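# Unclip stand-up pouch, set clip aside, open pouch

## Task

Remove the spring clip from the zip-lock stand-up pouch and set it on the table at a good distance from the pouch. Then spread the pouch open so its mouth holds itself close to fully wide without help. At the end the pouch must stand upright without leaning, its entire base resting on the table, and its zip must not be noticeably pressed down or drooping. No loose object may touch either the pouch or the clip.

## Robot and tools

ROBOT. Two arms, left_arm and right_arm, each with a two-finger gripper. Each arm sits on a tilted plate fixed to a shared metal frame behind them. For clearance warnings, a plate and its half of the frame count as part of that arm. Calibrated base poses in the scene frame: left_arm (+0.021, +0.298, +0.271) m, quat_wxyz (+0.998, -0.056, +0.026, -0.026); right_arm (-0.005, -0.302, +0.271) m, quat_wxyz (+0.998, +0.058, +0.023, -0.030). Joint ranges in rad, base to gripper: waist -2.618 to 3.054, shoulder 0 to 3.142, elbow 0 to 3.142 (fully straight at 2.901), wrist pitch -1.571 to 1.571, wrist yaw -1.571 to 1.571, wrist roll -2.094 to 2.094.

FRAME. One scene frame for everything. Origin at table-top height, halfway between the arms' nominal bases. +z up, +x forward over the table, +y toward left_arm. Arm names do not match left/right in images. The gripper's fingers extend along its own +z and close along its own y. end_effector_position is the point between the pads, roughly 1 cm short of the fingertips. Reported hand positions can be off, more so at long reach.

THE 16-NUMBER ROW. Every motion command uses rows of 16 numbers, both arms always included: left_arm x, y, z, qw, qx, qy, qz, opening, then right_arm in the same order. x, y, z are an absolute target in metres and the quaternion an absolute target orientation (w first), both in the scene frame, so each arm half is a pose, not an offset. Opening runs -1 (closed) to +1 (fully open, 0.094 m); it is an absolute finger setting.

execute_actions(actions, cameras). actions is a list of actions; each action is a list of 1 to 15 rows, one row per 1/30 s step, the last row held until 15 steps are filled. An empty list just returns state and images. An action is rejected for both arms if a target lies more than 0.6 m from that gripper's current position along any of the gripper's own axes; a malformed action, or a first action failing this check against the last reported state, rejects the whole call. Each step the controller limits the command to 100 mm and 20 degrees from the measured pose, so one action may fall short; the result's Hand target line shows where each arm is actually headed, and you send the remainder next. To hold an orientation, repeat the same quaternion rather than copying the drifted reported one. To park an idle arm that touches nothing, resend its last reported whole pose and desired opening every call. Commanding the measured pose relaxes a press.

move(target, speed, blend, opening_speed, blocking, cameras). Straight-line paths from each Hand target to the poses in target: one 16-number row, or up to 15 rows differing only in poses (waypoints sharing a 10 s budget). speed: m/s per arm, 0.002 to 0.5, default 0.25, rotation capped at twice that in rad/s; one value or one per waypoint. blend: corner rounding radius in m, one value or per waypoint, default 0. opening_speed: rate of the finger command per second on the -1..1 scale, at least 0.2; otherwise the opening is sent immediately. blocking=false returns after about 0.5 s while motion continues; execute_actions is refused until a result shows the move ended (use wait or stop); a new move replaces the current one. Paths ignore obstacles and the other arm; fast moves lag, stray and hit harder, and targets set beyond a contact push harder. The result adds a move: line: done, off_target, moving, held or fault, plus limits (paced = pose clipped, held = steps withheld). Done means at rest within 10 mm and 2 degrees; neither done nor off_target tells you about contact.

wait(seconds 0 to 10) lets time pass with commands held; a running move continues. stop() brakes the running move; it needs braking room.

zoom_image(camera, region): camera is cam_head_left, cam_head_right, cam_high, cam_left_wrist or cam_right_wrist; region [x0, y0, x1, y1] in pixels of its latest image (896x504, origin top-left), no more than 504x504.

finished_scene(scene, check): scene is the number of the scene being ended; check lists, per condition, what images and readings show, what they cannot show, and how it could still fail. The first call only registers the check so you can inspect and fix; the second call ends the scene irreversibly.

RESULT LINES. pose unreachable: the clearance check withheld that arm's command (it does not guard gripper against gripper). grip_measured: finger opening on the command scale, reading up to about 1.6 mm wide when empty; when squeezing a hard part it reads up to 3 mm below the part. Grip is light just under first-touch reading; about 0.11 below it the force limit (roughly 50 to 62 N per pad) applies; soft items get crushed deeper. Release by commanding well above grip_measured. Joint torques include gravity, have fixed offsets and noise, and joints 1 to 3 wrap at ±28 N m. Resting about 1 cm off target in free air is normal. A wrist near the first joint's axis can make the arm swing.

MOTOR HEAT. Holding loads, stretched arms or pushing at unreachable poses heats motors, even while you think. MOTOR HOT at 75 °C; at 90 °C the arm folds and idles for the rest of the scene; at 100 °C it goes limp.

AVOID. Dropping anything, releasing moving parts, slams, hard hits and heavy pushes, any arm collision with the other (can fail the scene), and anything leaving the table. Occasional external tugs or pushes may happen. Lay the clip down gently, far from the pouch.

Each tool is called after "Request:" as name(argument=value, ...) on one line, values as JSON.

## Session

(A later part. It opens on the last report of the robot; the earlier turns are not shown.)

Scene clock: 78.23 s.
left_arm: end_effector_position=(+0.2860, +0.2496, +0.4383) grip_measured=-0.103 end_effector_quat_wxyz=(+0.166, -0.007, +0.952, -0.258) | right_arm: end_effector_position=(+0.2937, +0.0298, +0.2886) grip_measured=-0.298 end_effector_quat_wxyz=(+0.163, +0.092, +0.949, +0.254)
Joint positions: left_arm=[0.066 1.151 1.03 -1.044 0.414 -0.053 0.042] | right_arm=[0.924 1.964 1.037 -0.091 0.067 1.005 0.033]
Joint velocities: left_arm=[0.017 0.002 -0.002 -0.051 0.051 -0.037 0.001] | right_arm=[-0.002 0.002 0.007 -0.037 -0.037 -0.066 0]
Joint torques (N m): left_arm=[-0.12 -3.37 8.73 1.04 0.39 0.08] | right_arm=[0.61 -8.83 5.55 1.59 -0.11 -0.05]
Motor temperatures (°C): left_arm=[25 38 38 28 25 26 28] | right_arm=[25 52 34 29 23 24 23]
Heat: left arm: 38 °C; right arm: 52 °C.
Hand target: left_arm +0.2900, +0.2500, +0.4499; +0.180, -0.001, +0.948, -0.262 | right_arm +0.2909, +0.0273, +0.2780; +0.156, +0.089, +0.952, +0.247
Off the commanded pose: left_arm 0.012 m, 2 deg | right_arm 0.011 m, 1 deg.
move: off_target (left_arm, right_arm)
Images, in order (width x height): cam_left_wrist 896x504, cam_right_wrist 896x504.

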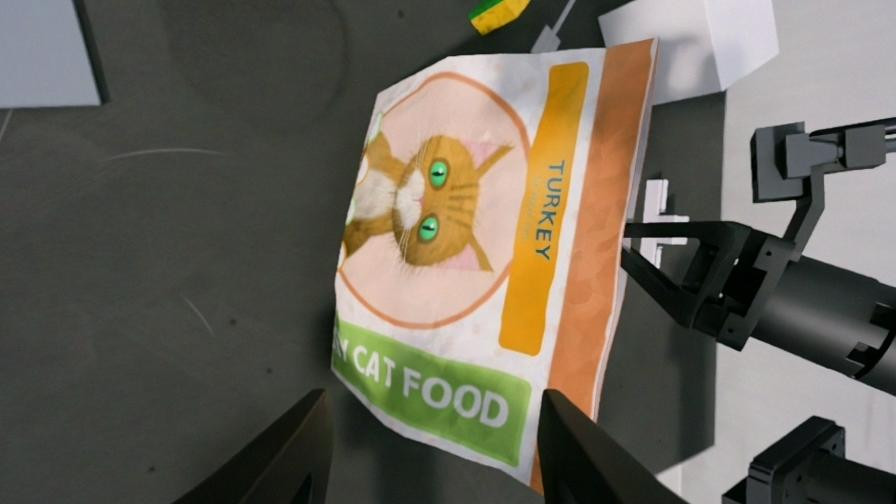

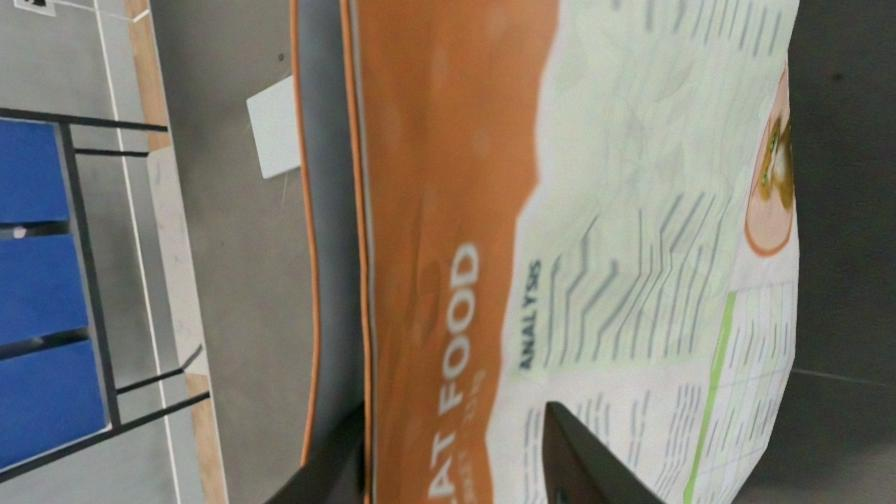

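Request:
move(target=[0.29,0.25,0.45,0.18,-0.001,0.9475,-0.262,-0.1,0.291,0.0275,0.275,0.156,0.089,0.952,0.247,-0.99], speed=0.03, opening_speed=0.4, cameras=["cam_right_wrist","cam_left_wrist"])

Request:
zoom_image(camera="cam_left_wrist", region=[500, 150, 750, 350])

Scene clock: 80.40 s.
left_arm: end_effector_position=(+0.2860, +0.2496, +0.4383) grip_measured=-0.103 end_effector_quat_wxyz=(+0.166, -0.007, +0.952, -0.258) | right_arm: end_effector_position=(+0.2941, +0.0328, +0.2887) grip_measured=-0.985 end_effector_quat_wxyz=(+0.163, +0.091, +0.947, +0.262)
Joint positions: left_arm=[0.066 1.151 1.03 -1.044 0.414 -0.053 0.042] | right_arm=[0.924 1.967 1.033 -0.071 0.058 1.005 0.001]
Joint velocities: left_arm=[-0.027 0.002 0.002 -0.007 -0.007 -0.037 0] | right_arm=[-0.007 0.002 -0.002 -0.007 -0.037 0.007 0.001]
Joint torques (N m): left_arm=[-0.12 -3.38 8.73 1.03 0.38 0.08] | right_arm=[0.51 -8.69 5.41 1.52 -0.01 -0.05]
Motor temperatures (°C): left_arm=[25 38 39 28 25 26 28] | right_arm=[25 51 34 29 23 24 23]
Heat: left arm: 39 °C; right arm: 51 °C.
Hand target: left_arm +0.2899, +0.2500, +0.4499; +0.180, -0.001, +0.948, -0.262 | right_arm +0.2908, +0.0273, +0.2752; +0.156, +0.089, +0.952, +0.247
Off the commanded pose: left_arm 0.012 m, 2 deg | right_arm 0.015 m, 2 deg.
move: off_target (left_arm, right_arm)
Images, in order (width x height): cam_left_wrist 896x504, cam_right_wrist 896x504.

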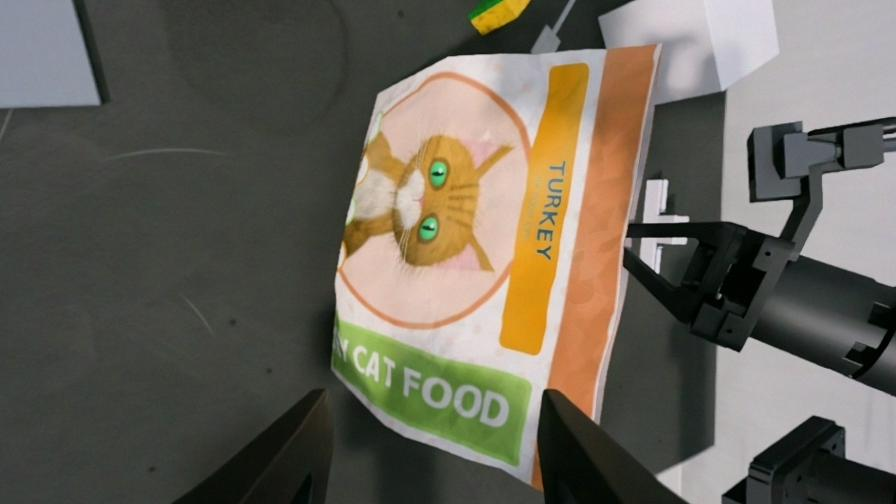

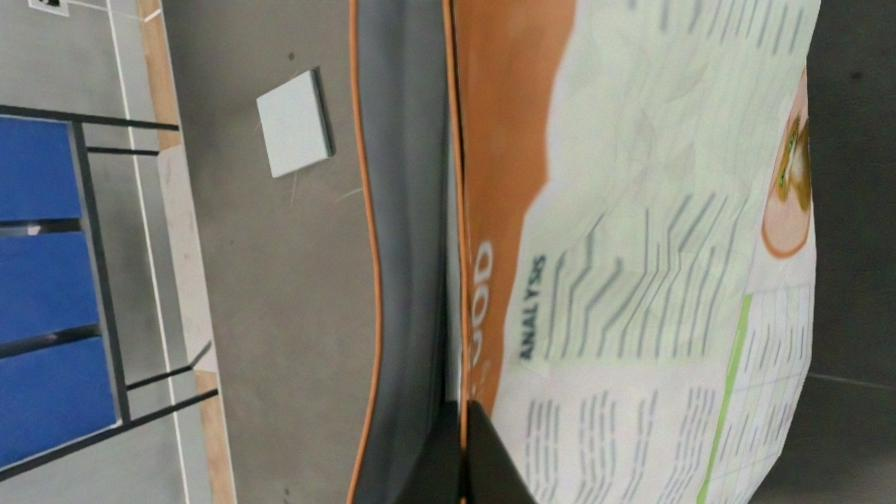

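Scaled by 2.016 from the camera's 896x504 image, which has a finer 1280x720 frame.

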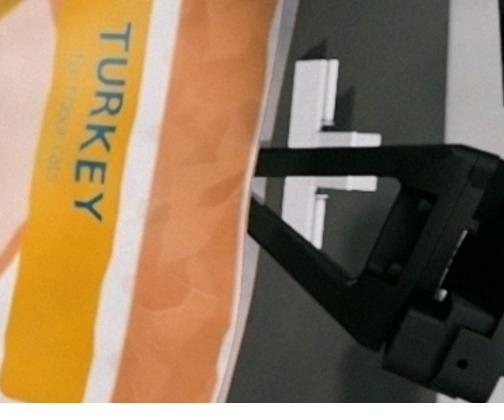

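Request:
move(target=[0.28,0.13,0.40,0.18,-0.001,0.9475,-0.262,-0.3,0.291,0.006,0.284,0.156,0.089,0.952,0.247,-0.99], speed=0.06, cameras=["cam_right_wrist","cam_left_wrist","cam_high"])

Scene clock: 84.87 s.
left_arm: end_effector_position=(+0.2799, +0.1311, +0.4048) grip_measured=-0.297 end_effector_quat_wxyz=(+0.180, -0.002, +0.948, -0.263) | right_arm: end_effector_position=(+0.2910, +0.0134, +0.2767) grip_measured=-0.985 end_effector_quat_wxyz=(+0.152, +0.088, +0.952, +0.249)
Joint positions: left_arm=[-0.49 1.197 0.838 -0.631 0.149 -0.554 0.033] | right_arm=[0.888 1.951 0.98 -0.067 0.036 0.972 0.001]
Joint velocities: left_arm=[-0.007 0.002 -0.007 -0.022 -0.007 -0.007 0] | right_arm=[0.007 -0.002 0.002 -0.037 -0.022 -0.007 0.001]
Joint torques (N m): left_arm=[-1.13 -3.02 4.93 1.76 0.02 0] | right_arm=[0.2 -13.22 5.11 1.22 -0.02 -0.06]
Motor temperatures (°C): left_arm=[25 37 38 29 25 26 27] | right_arm=[25 50 34 29 23 24 23]
Heat: left arm: 38 °C; right arm: 50 °C.
Hand target: left_arm +0.2784, +0.1299, +0.3998; +0.181, +0.000, +0.949, -0.260 | right_arm +0.2917, +0.0061, +0.2837; +0.156, +0.089, +0.952, +0.247
Off the commanded pose: left_arm 0.005 m, 0 deg | right_arm 0.010 m, 1 deg.
move: done
Images, in order (width x height): cam_high 896x504, cam_left_wrist 896x504, cam_right_wrist 896x504.

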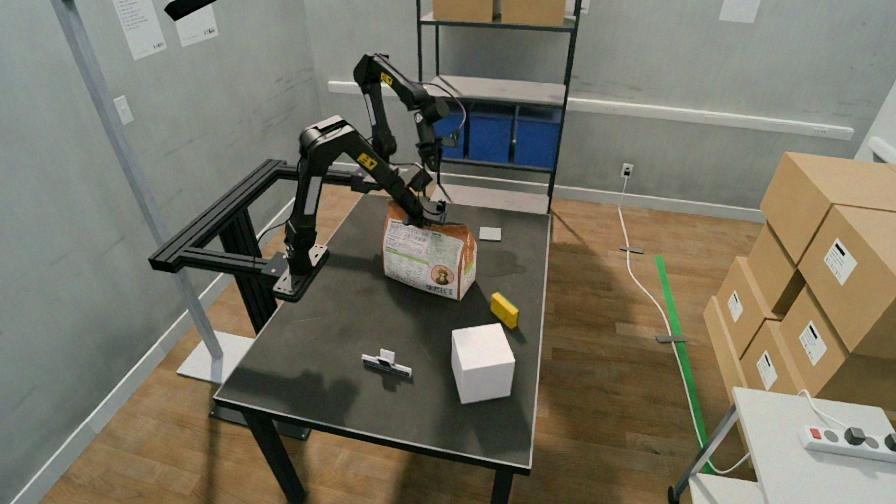

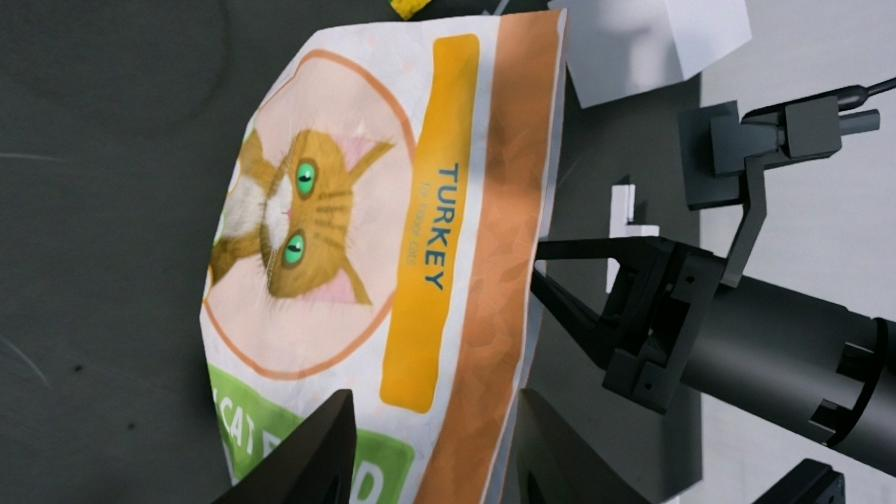

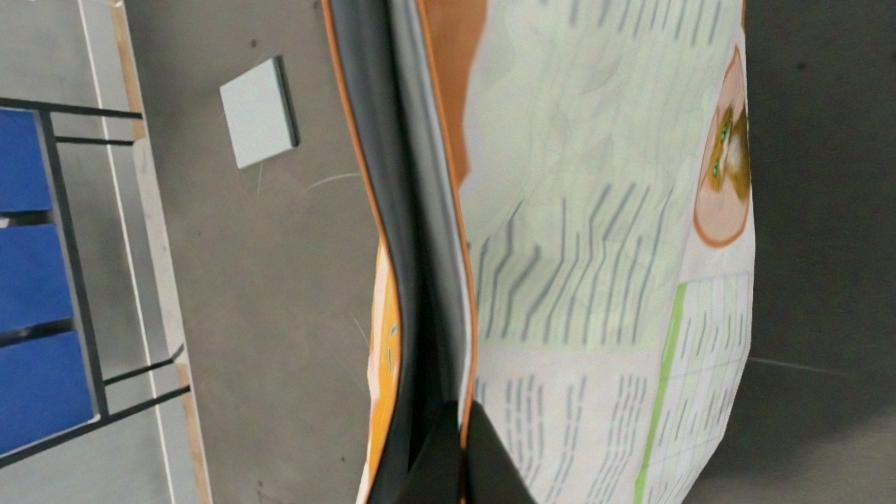

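Request:
move(target=[[0.313,0.085,0.37,0.18,-0.001,0.9475,-0.262,-0.3,0.291,0.006,0.284,0.156,0.089,0.952,0.247,-0.99],[0.313,0.055,0.335,0.18,-0.001,0.9475,-0.262,-0.3,0.291,0.006,0.284,0.156,0.089,0.952,0.247,-0.99]], speed=0.06, cameras=["cam_right_wrist","cam_left_wrist"])

Request:
zoom_image(camera="cam_left_wrist", region=[300, 150, 700, 504])

Scene clock: 87.77 s.
left_arm: end_effector_position=(+0.3143, +0.0565, +0.3394) grip_measured=-0.297 end_effector_quat_wxyz=(+0.179, -0.003, +0.947, -0.265) | right_arm: end_effector_position=(+0.2910, +0.0134, +0.2767) grip_measured=-0.985 end_effector_quat_wxyz=(+0.152, +0.088, +0.952, +0.249)
Joint positions: left_arm=[-0.621 1.575 0.838 -0.239 0.08 -0.668 0.033] | right_arm=[0.888 1.951 0.98 -0.067 0.036 0.972 0.001]
Joint velocities: left_arm=[-0.002 0.007 -0.012 -0.007 -0.007 -0.037 0.001] | right_arm=[-0.002 -0.012 -0.002 -0.081 -0.095 -0.11 0]
Joint torques (N m): left_arm=[-1.54 -5.61 4.72 1.77 0.02 0] | right_arm=[0.29 -13.31 5.01 1.22 -0.01 -0.05]
Motor temperatures (°C): left_arm=[25 37 38 29 25 26 27] | right_arm=[25 50 34 29 23 24 23]
Heat: left arm: 38 °C; right arm: 50 °C.
Hand target: left_arm +0.3116, +0.0556, +0.3346; +0.180, -0.001, +0.948, -0.262 | right_arm +0.2912, +0.0063, +0.2837; +0.156, +0.089, +0.952, +0.247
Off the commanded pose: left_arm 0.005 m, 0 deg | right_arm 0.010 m, 1 deg.
move: done
Images, in order (width x height): cam_left_wrist 896x504, cam_right_wrist 896x504.

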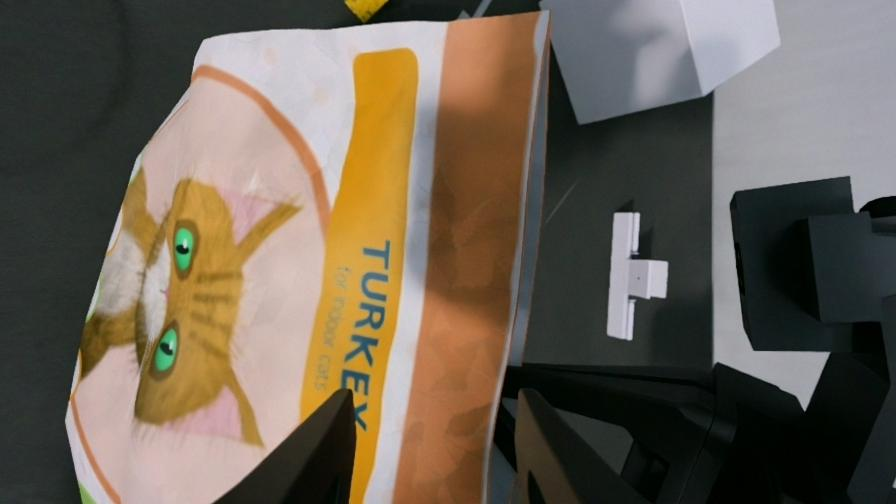

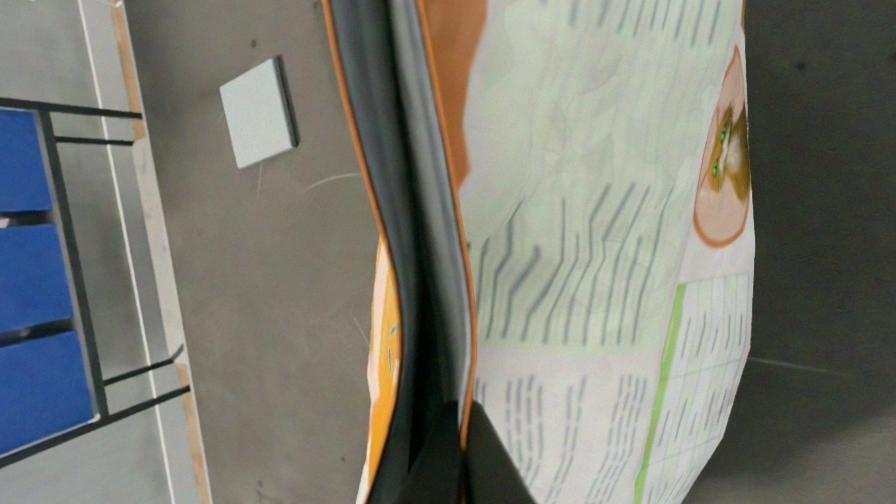

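Scaled by 1.260 from the camera's 896x504 image, which has a finer 1280x720 frame.

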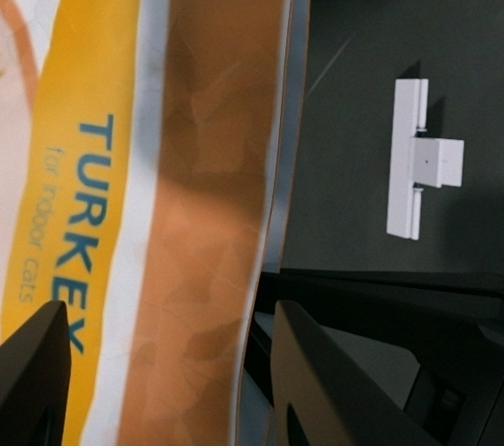

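Request:
move(target=[0.321,0.043,0.318,0.18,-0.001,0.9475,-0.262,-0.3,0.291,-0.003,0.284,0.156,0.089,0.952,0.247,-0.99], speed=0.04, cameras=["cam_right_wrist","cam_left_wrist"])

Request:
zoom_image(camera="cam_left_wrist", region=[300, 150, 700, 504])

Scene clock: 89.43 s.
left_arm: end_effector_position=(+0.3193, +0.0472, +0.3172) grip_measured=-0.297 end_effector_quat_wxyz=(+0.174, -0.003, +0.950, -0.261) | right_arm: end_effector_position=(+0.2897, +0.0044, +0.2755) grip_measured=-0.985 end_effector_quat_wxyz=(+0.149, +0.088, +0.953, +0.248)
Joint positions: left_arm=[-0.626 1.665 0.838 -0.163 0.077 -0.673 0.033] | right_arm=[0.871 1.93 0.951 -0.064 0.024 0.957 0.001]
Joint velocities: left_arm=[-0.002 -0.002 -0.002 -0.007 0.051 -0.022 0] | right_arm=[0.002 -0.012 0.007 0.066 -0.022 -0.051 0]
Joint torques (N m): left_arm=[-1.69 -6.11 5.82 1.74 0.03 -0.02] | right_arm=[0.13 -13.22 5.09 1.24 0.02 -0.06]
Motor temperatures (°C): left_arm=[25 37 38 29 25 26 27] | right_arm=[25 50 34 29 23 24 23]
Heat: left arm: 38 °C; right arm: 50 °C.
Hand target: left_arm +0.3206, +0.0431, +0.3180; +0.180, -0.001, +0.948, -0.262 | right_arm +0.2914, -0.0029, +0.2836; +0.156, +0.089, +0.952, +0.247
Off the commanded pose: left_arm 0.005 m, 1 deg | right_arm 0.011 m, 1 deg.
move: off_target (right_arm)
Images, in order (width x height): cam_left_wrist 896x504, cam_right_wrist 896x504.

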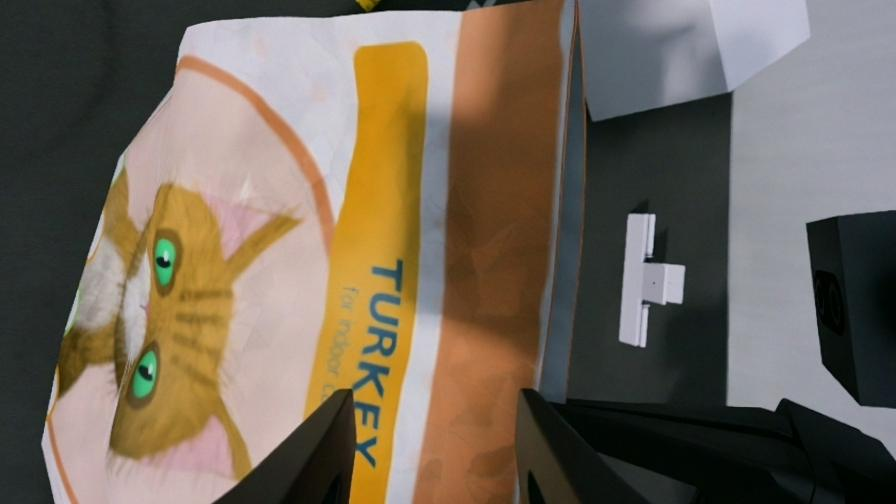

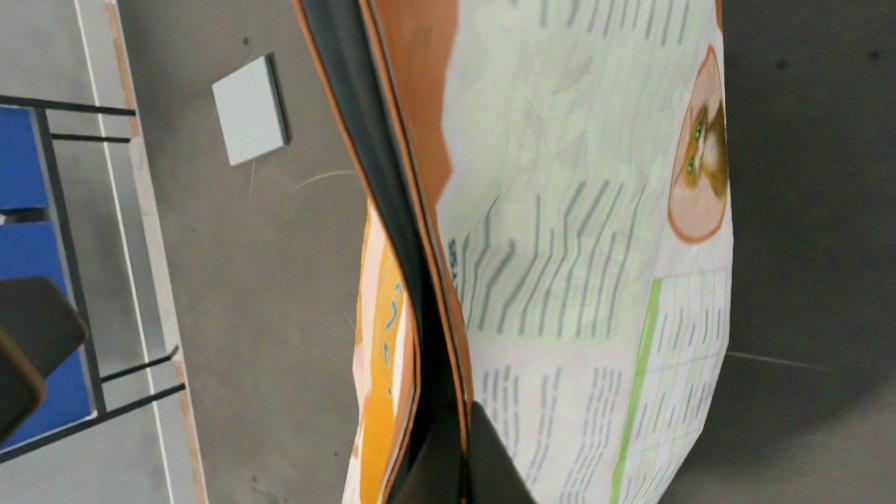

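Scaled by 1.260 from the camera's 896x504 image, which has a finer 1280x720 frame.

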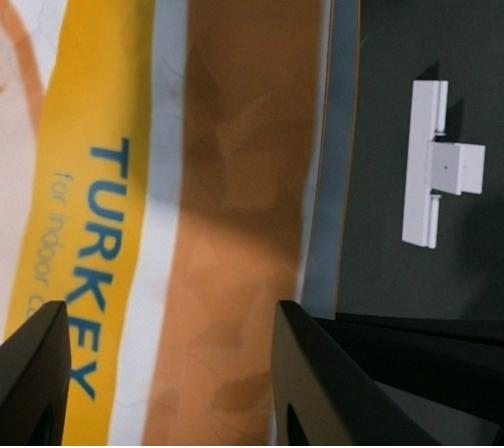

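Request:
move(target=[0.323,0.031,0.308,0.18,-0.001,0.9475,-0.262,-0.3,0.291,-0.003,0.284,0.156,0.089,0.952,0.247,-0.99], speed=0.04, cameras=["cam_right_wrist","cam_left_wrist"])

Request:
zoom_image(camera="cam_left_wrist", region=[300, 150, 700, 504])

Scene clock: 91.00 s.
left_arm: end_effector_position=(+0.3173, +0.0379, +0.3032) grip_measured=-0.297 end_effector_quat_wxyz=(+0.169, -0.003, +0.951, -0.257) | right_arm: end_effector_position=(+0.2897, +0.0044, +0.2755) grip_measured=-0.985 end_effector_quat_wxyz=(+0.149, +0.088, +0.953, +0.248)
Joint positions: left_arm=[-0.648 1.722 0.838 -0.118 0.065 -0.692 0.033] | right_arm=[0.871 1.93 0.951 -0.064 0.024 0.957 0.001]
Joint velocities: left_arm=[0.007 -0.012 -0.017 -0.037 -0.051 0.051 0] | right_arm=[-0.027 0.002 -0.007 0.037 -0.051 0.007 -0.001]
Joint torques (N m): left_arm=[-1.69 -6.32 6.86 1.75 0.03 -0.02] | right_arm=[0.2 -13.26 5.07 1.23 0.01 -0.06]
Motor temperatures (°C): left_arm=[25 38 38 29 25 26 27] | right_arm=[25 50 34 29 23 24 23]
Heat: left arm: 38 °C; right arm: 50 °C.
Hand target: left_arm +0.3226, +0.0312, +0.3082; +0.180, -0.001, +0.948, -0.262 | right_arm +0.2912, -0.0027, +0.2837; +0.156, +0.089, +0.952, +0.247
Off the commanded pose: left_arm 0.010 m, 1 deg | right_arm 0.011 m, 1 deg.
move: off_target (right_arm)
Images, in order (width x height): cam_left_wrist 896x504, cam_right_wrist 896x504.

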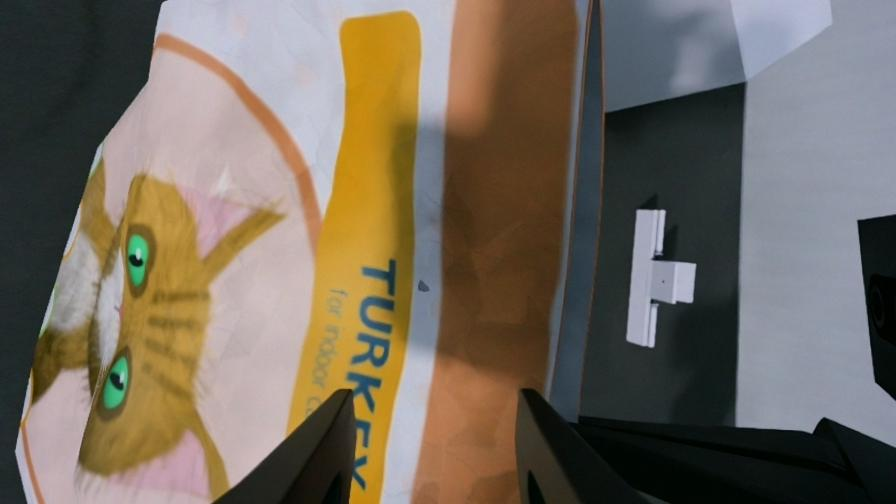

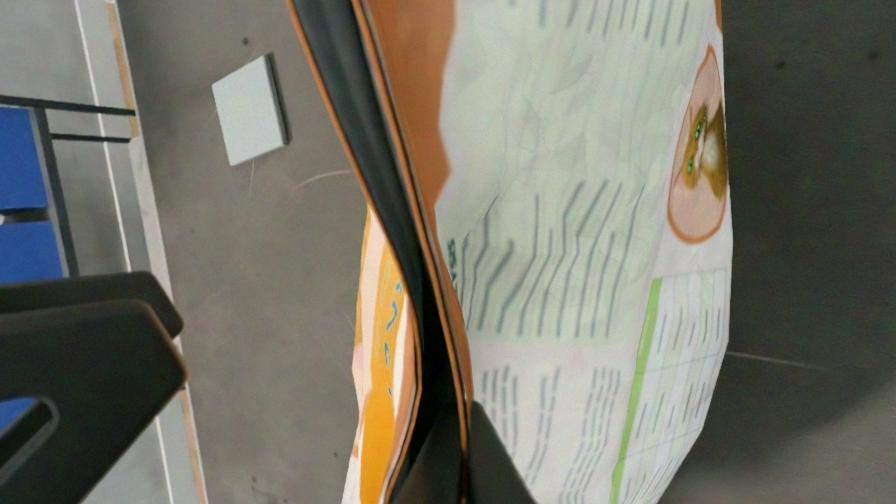

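Scaled by 1.260 from the camera's 896x504 image, which has a finer 1280x720 frame.

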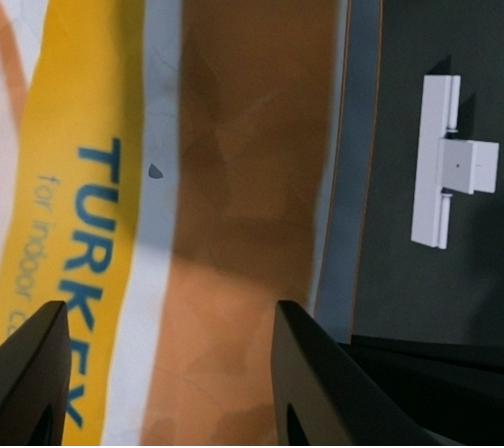

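Request:
move(target=[0.325,0.022,0.310,0.18,-0.001,0.9475,-0.262,-0.3,0.291,-0.003,0.284,0.156,0.089,0.952,0.247,-0.99], speed=0.04, cameras=["cam_left_wrist"])

Request:
zoom_image(camera="cam_left_wrist", region=[400, 250, 700, 504])

Scene clock: 92.20 s.
left_arm: end_effector_position=(+0.3171, +0.0307, +0.3024) grip_measured=-0.297 end_effector_quat_wxyz=(+0.168, -0.003, +0.952, -0.256) | right_arm: end_effector_position=(+0.2897, +0.0044, +0.2755) grip_measured=-0.985 end_effector_quat_wxyz=(+0.149, +0.088, +0.953, +0.248)
Joint positions: left_arm=[-0.666 1.742 0.856 -0.117 0.056 -0.706 0.033] | right_arm=[0.871 1.93 0.951 -0.064 0.024 0.957 0.001]
Joint velocities: left_arm=[-0.022 0.002 -0.022 -0.022 -0.037 -0.066 0] | right_arm=[0.002 0.002 0.022 -0.037 -0.007 0.007 0]
Joint torques (N m): left_arm=[-1.74 -6.28 8.21 1.66 0.04 -0.05] | right_arm=[0.18 -13.29 5.04 1.25 0.02 -0.05]
Motor temperatures (°C): left_arm=[25 38 38 29 25 25 27] | right_arm=[25 51 34 29 23 24 23]
Heat: left arm: 38 °C; right arm: 51 °C.
Hand target: left_arm +0.3247, +0.0222, +0.3101; +0.180, -0.001, +0.948, -0.262 | right_arm +0.2912, -0.0028, +0.2836; +0.156, +0.089, +0.952, +0.247
Off the commanded pose: left_arm 0.014 m, 2 deg | right_arm 0.011 m, 1 deg.
move: off_target (left_arm, right_arm)
Images, in order (width x height): cam_left_wrist 896x504.

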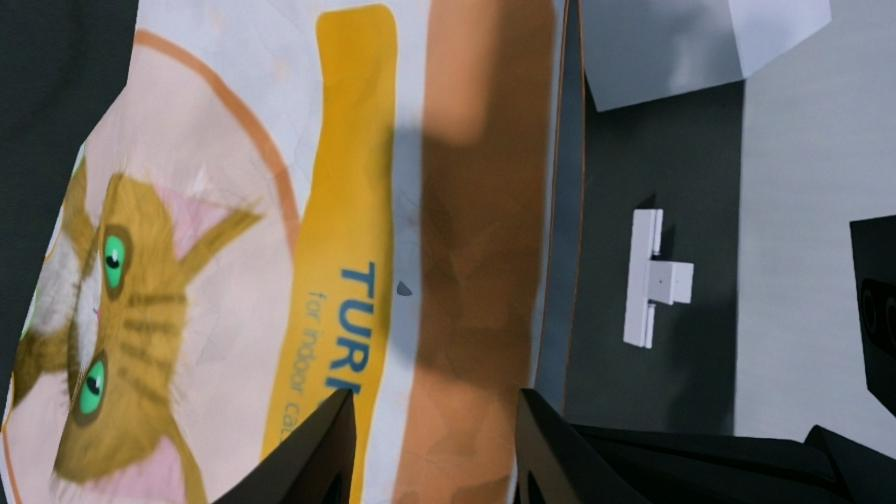

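Scaled by 1.680 from the camera's 896x504 image, which has a finer 1280x720 frame.

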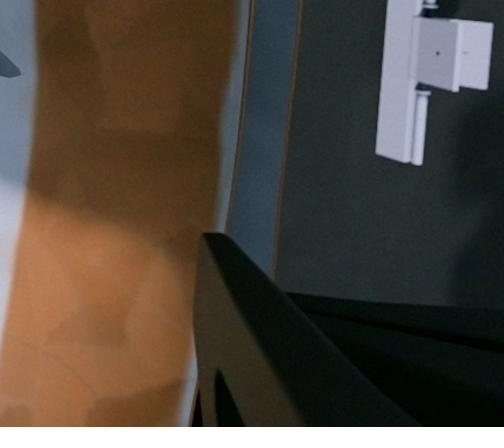

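Request:
move(target=[0.325,0.022,0.297,0.18,-0.001,0.9475,-0.262,-0.3,0.291,-0.003,0.284,0.156,0.089,0.952,0.247,-0.99], speed=0.03, cameras=["cam_left_wrist","cam_head_left","cam_high"])

Request:
zoom_image(camera="cam_left_wrist", region=[400, 250, 700, 504])

Request:
zoom_image(camera="cam_high", region=[370, 170, 490, 250])

Request:
zoom_image(camera="cam_head_left", region=[440, 110, 580, 190])

Scene clock: 93.83 s.
left_arm: end_effector_position=(+0.3213, +0.0261, +0.2957) grip_measured=-0.297 end_effector_quat_wxyz=(+0.172, -0.003, +0.950, -0.260) | right_arm: end_effector_position=(+0.2897, +0.0044, +0.2755) grip_measured=-0.985 end_effector_quat_wxyz=(+0.149, +0.087, +0.953, +0.248)
Joint positions: left_arm=[-0.666 1.776 0.856 -0.072 0.055 -0.707 0.033] | right_arm=[0.871 1.93 0.951 -0.064 0.024 0.956 0.001]
Joint velocities: left_arm=[0.017 -0.007 0.002 0.037 -0.007 -0.037 0] | right_arm=[-0.002 -0.012 -0.002 0.022 0.007 -0.037 -0.001]
Joint torques (N m): left_arm=[-1.36 -6.61 6.02 1.76 0.03 0.02] | right_arm=[0.21 -13.23 5.01 1.24 0.01 -0.05]
Motor temperatures (°C): left_arm=[25 38 38 30 25 25 27] | right_arm=[25 51 34 29 23 24 23]
Heat: left arm: 38 °C; right arm: 51 °C.
Hand target: left_arm +0.3247, +0.0221, +0.2970; +0.180, -0.001, +0.948, -0.262 | right_arm +0.2912, -0.0028, +0.2836; +0.156, +0.089, +0.952, +0.247
Off the commanded pose: left_arm 0.006 m, 1 deg | right_arm 0.011 m, 1 deg.
move: off_target (right_arm)
Images, in order (width x height): cam_head_left 896x504, cam_high 896x504, cam_left_wrist 896x504.

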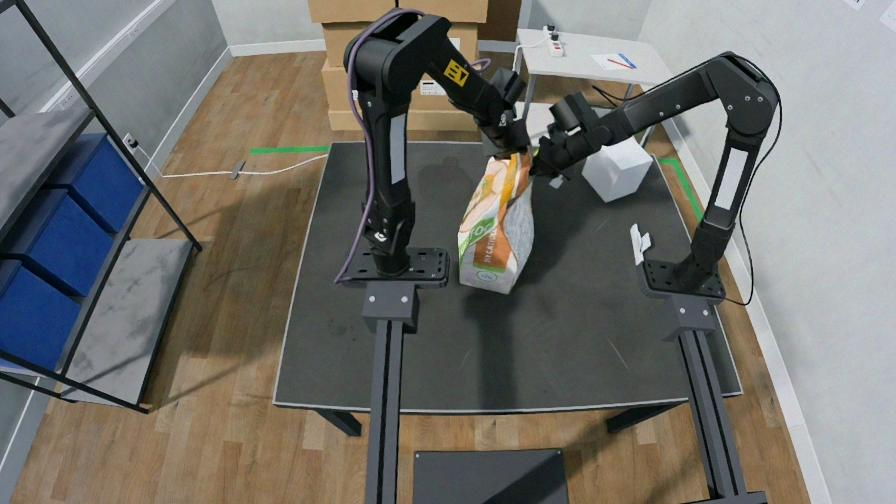

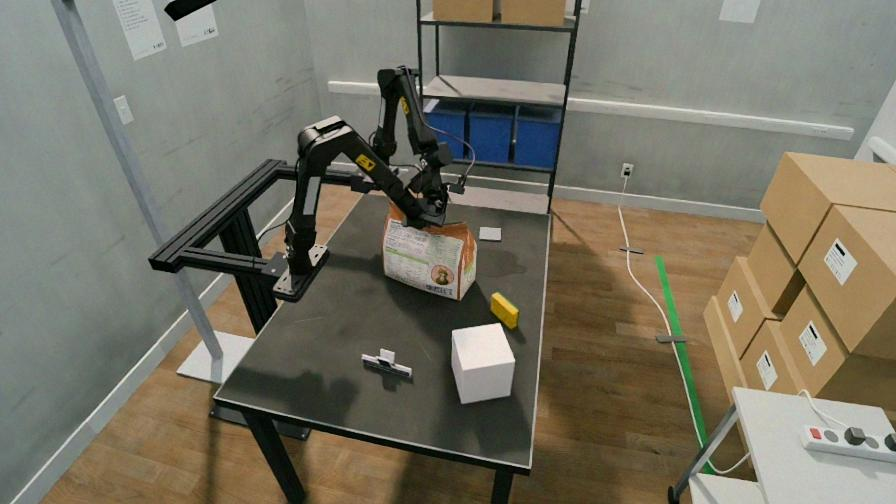

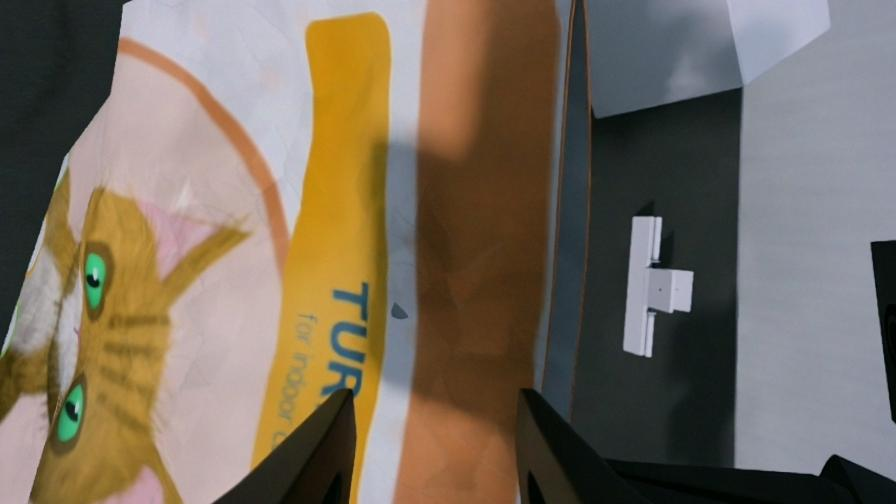

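Scaled by 1.680 from the camera's 896x504 image, which has a finer 1280x720 frame.

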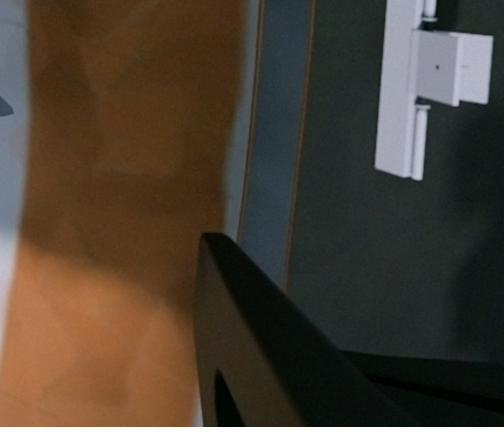

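Scaled by 4.200 from the camera's 896x504 image, which has a finer 1280x720 frame.

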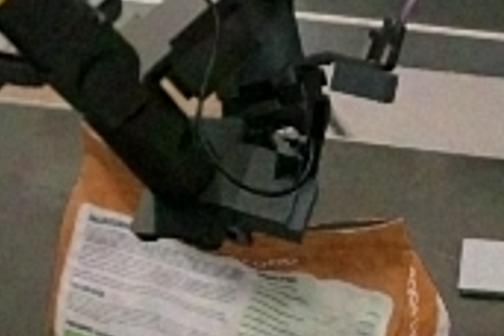

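Scaled by 3.600 from the camera's 896x504 image, which has a finer 1280x720 frame.

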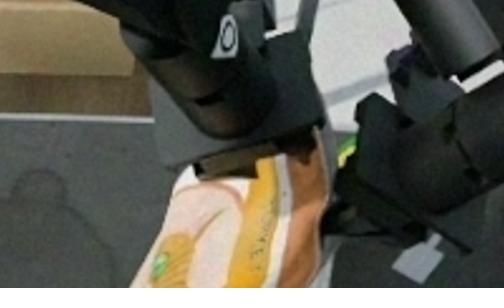

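Request:
move(target=[[0.321,0.047,0.300,0.18,-0.001,0.9475,-0.262,-0.3,0.291,-0.003,0.284,0.156,0.089,0.952,0.247,-0.99],[0.321,0.045,0.335,0.18,-0.001,0.9475,-0.262,-0.3,0.291,-0.003,0.284,0.156,0.089,0.952,0.247,-0.99],[0.321,0.029,0.335,0.18,-0.001,0.9475,-0.262,-0.3,0.291,-0.003,0.284,0.156,0.089,0.952,0.247,-0.99]], speed=0.05, cameras=["cam_left_wrist","cam_right_wrist"])

Request:
zoom_image(camera="cam_left_wrist", region=[400, 250, 700, 504])

Scene clock: 97.50 s.
left_arm: end_effector_position=(+0.3158, +0.0343, +0.3279) grip_measured=-0.297 end_effector_quat_wxyz=(+0.173, -0.002, +0.950, -0.261) | right_arm: end_effector_position=(+0.2897, +0.0044, +0.2755) grip_measured=-0.985 end_effector_quat_wxyz=(+0.149, +0.087, +0.953, +0.248)
Joint positions: left_arm=[-0.67 1.666 0.881 -0.204 0.055 -0.707 0.033] | right_arm=[0.871 1.93 0.951 -0.064 0.024 0.956 0.001]
Joint velocities: left_arm=[-0.012 -0.002 0.002 0.007 -0.022 -0.081 0] | right_arm=[-0.002 0.012 -0.002 0.037 0.051 -0.007 0.001]
Joint torques (N m): left_arm=[-1.52 -6.06 8.58 1.5 0.03 -0.03] | right_arm=[0.17 -13.22 5.01 1.24 0.02 -0.04]
Motor temperatures (°C): left_arm=[25 38 38 30 25 25 27] | right_arm=[25 52 34 29 23 24 23]
Heat: left arm: 38 °C; right arm: 52 °C.
Hand target: left_arm +0.3211, +0.0288, +0.3349; +0.180, -0.001, +0.948, -0.262 | right_arm +0.2912, -0.0028, +0.2836; +0.156, +0.089, +0.952, +0.247
Off the commanded pose: left_arm 0.010 m, 1 deg | right_arm 0.011 m, 1 deg.
move: off_target (right_arm)
Images, in order (width x height): cam_left_wrist 896x504, cam_right_wrist 896x504.

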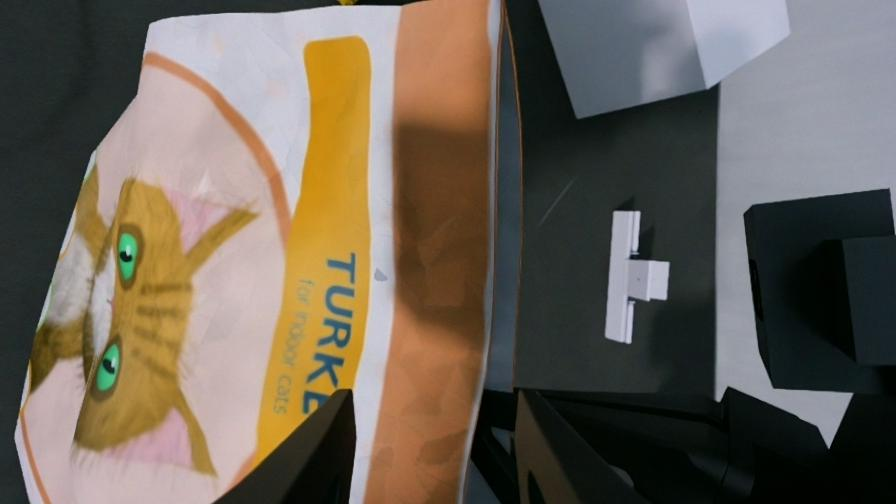

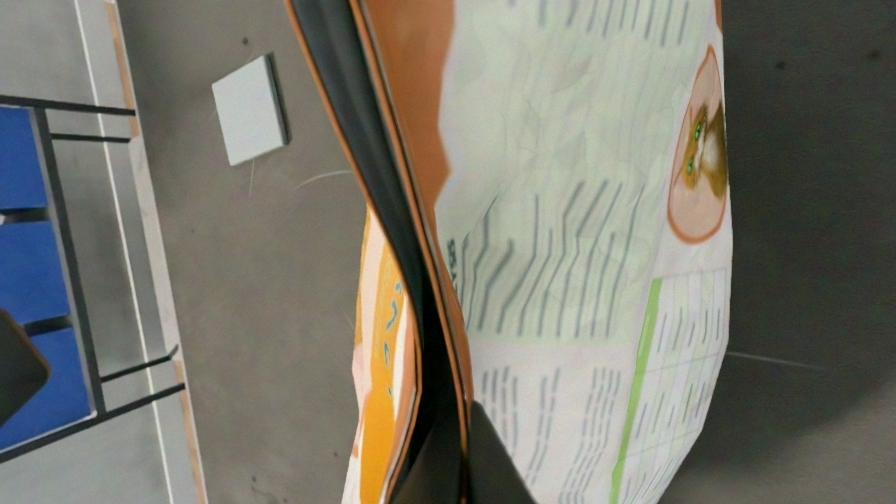

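Scaled by 1.680 from the camera's 896x504 image, which has a finer 1280x720 frame.

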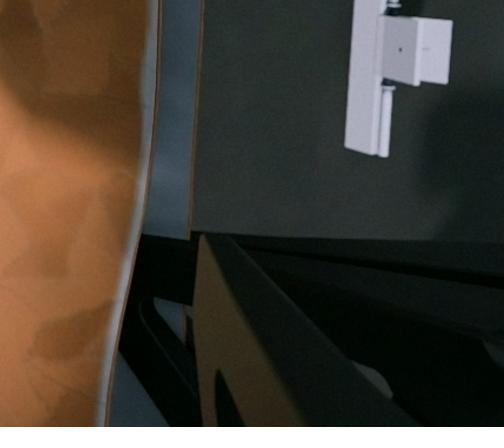

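Request:
move(target=[0.334,0.0245,0.314,0.18,-0.001,0.9475,-0.262,-0.3,0.291,-0.003,0.284,0.156,0.089,0.952,0.247,-0.99], speed=0.03, cameras=["cam_left_wrist","cam_right_wrist"])

Request:
zoom_image(camera="cam_left_wrist", region=[400, 250, 700, 504])

Scene clock: 99.23 s.
left_arm: end_effector_position=(+0.3198, +0.0325, +0.3033) grip_measured=-0.297 end_effector_quat_wxyz=(+0.163, -0.002, +0.955, -0.249) | right_arm: end_effector_position=(+0.2897, +0.0044, +0.2755) grip_measured=-0.985 end_effector_quat_wxyz=(+0.149, +0.087, +0.953, +0.248)
Joint positions: left_arm=[-0.659 1.748 0.881 -0.154 0.055 -0.699 0.033] | right_arm=[0.871 1.93 0.951 -0.064 0.024 0.956 0.001]
Joint velocities: left_arm=[-0.012 -0.002 -0.002 0.051 0.037 -0.022 0] | right_arm=[0.012 0.007 0.012 -0.066 -0.022 -0.066 -0.001]
Joint torques (N m): left_arm=[-0.5 -6.56 8.66 1.75 0.13 0.06] | right_arm=[0.16 -13.23 5.01 1.24 0.02 -0.05]
Motor temperatures (°C): left_arm=[25 38 38 30 25 25 27] | right_arm=[25 53 33 28 23 24 23]
Heat: left arm: 38 °C; right arm: 53 °C.
Hand target: left_arm +0.3332, +0.0251, +0.3144; +0.180, -0.001, +0.948, -0.262 | right_arm +0.2912, -0.0028, +0.2836; +0.156, +0.089, +0.952, +0.247
Off the commanded pose: left_arm 0.020 m, 3 deg | right_arm 0.011 m, 1 deg.
move: off_target (left_arm, right_arm)
Images, in order (width x height): cam_left_wrist 896x504, cam_right_wrist 896x504.

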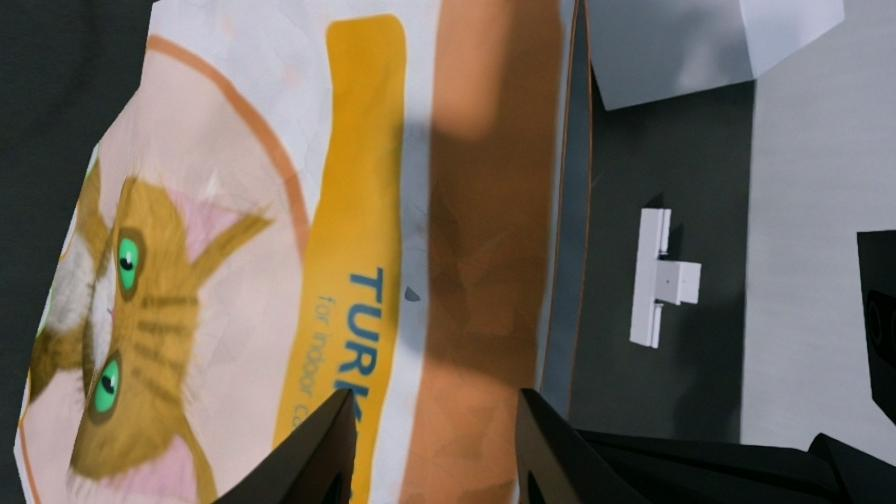

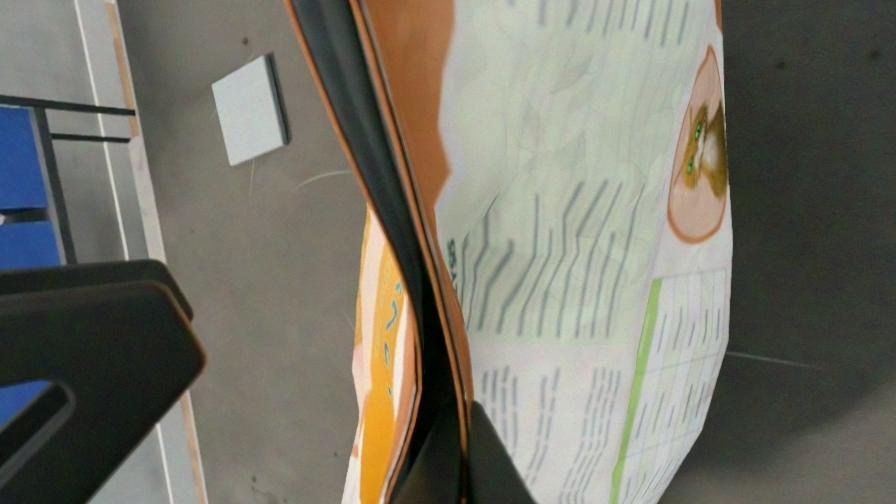

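Scaled by 1.680 from the camera's 896x504 image, which has a finer 1280x720 frame.

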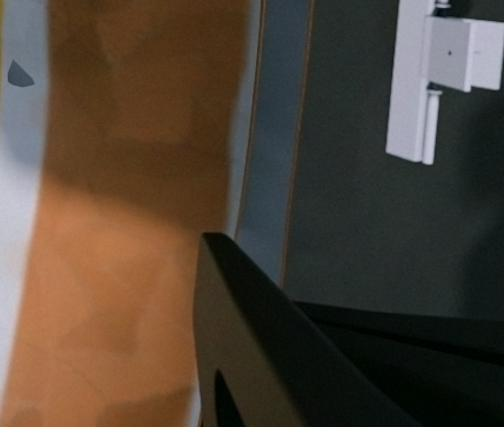

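Request:
move(target=[[0.321,0.045,0.310,0.18,-0.001,0.9475,-0.262,-0.3,0.291,-0.003,0.284,0.156,0.089,0.952,0.247,-0.99],[0.325,0.045,0.335,0.18,-0.001,0.9475,-0.262,-0.3,0.291,-0.003,0.284,0.156,0.089,0.952,0.247,-0.99],[0.328,0.020,0.338,0.18,-0.001,0.9475,-0.262,-0.3,0.291,-0.003,0.284,0.156,0.089,0.952,0.247,-0.99]], speed=0.05, cameras=["cam_left_wrist"])

Request:
zoom_image(camera="cam_left_wrist", region=[400, 250, 700, 504])

Scene clock: 101.70 s.
left_arm: end_effector_position=(+0.3228, +0.0257, +0.3307) grip_measured=-0.297 end_effector_quat_wxyz=(+0.173, -0.002, +0.950, -0.261) | right_arm: end_effector_position=(+0.2897, +0.0044, +0.2755) grip_measured=-0.985 end_effector_quat_wxyz=(+0.149, +0.087, +0.953, +0.248)
Joint positions: left_arm=[-0.677 1.701 0.931 -0.218 0.05 -0.713 0.033] | right_arm=[0.871 1.93 0.951 -0.064 0.024 0.956 0.001]
Joint velocities: left_arm=[-0.007 -0.002 -0.007 0.051 -0.051 -0.051 0] | right_arm=[-0.002 0.007 -0.017 0.007 -0.037 -0.022 0]
Joint torques (N m): left_arm=[-1.59 -6.39 8.75 1.51 -0.02 -0.01] | right_arm=[0.17 -13.2 5.01 1.25 0.02 -0.05]
Motor temperatures (°C): left_arm=[25 38 39 30 25 25 27] | right_arm=[25 53 33 28 23 24 23]
Heat: left arm: 39 °C; right arm: 53 °C.
Hand target: left_arm +0.3281, +0.0199, +0.3379; +0.180, -0.001, +0.948, -0.262 | right_arm +0.2912, -0.0028, +0.2836; +0.156, +0.089, +0.952, +0.247
Off the commanded pose: left_arm 0.011 m, 1 deg | right_arm 0.011 m, 1 deg.
move: off_target (left_arm, right_arm)
Images, in order (width x height): cam_left_wrist 896x504.

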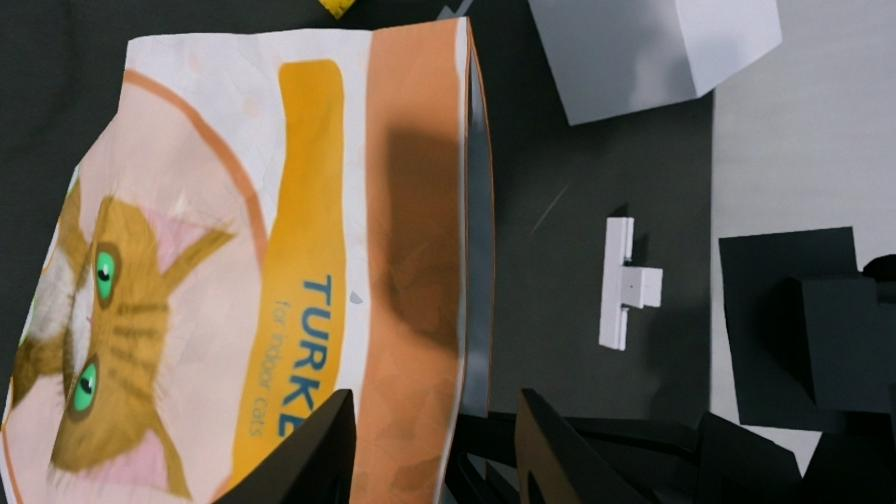

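Scaled by 1.680 from the camera's 896x504 image, which has a finer 1280x720 frame.

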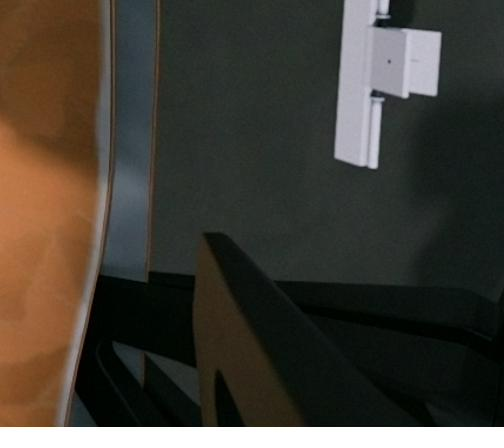

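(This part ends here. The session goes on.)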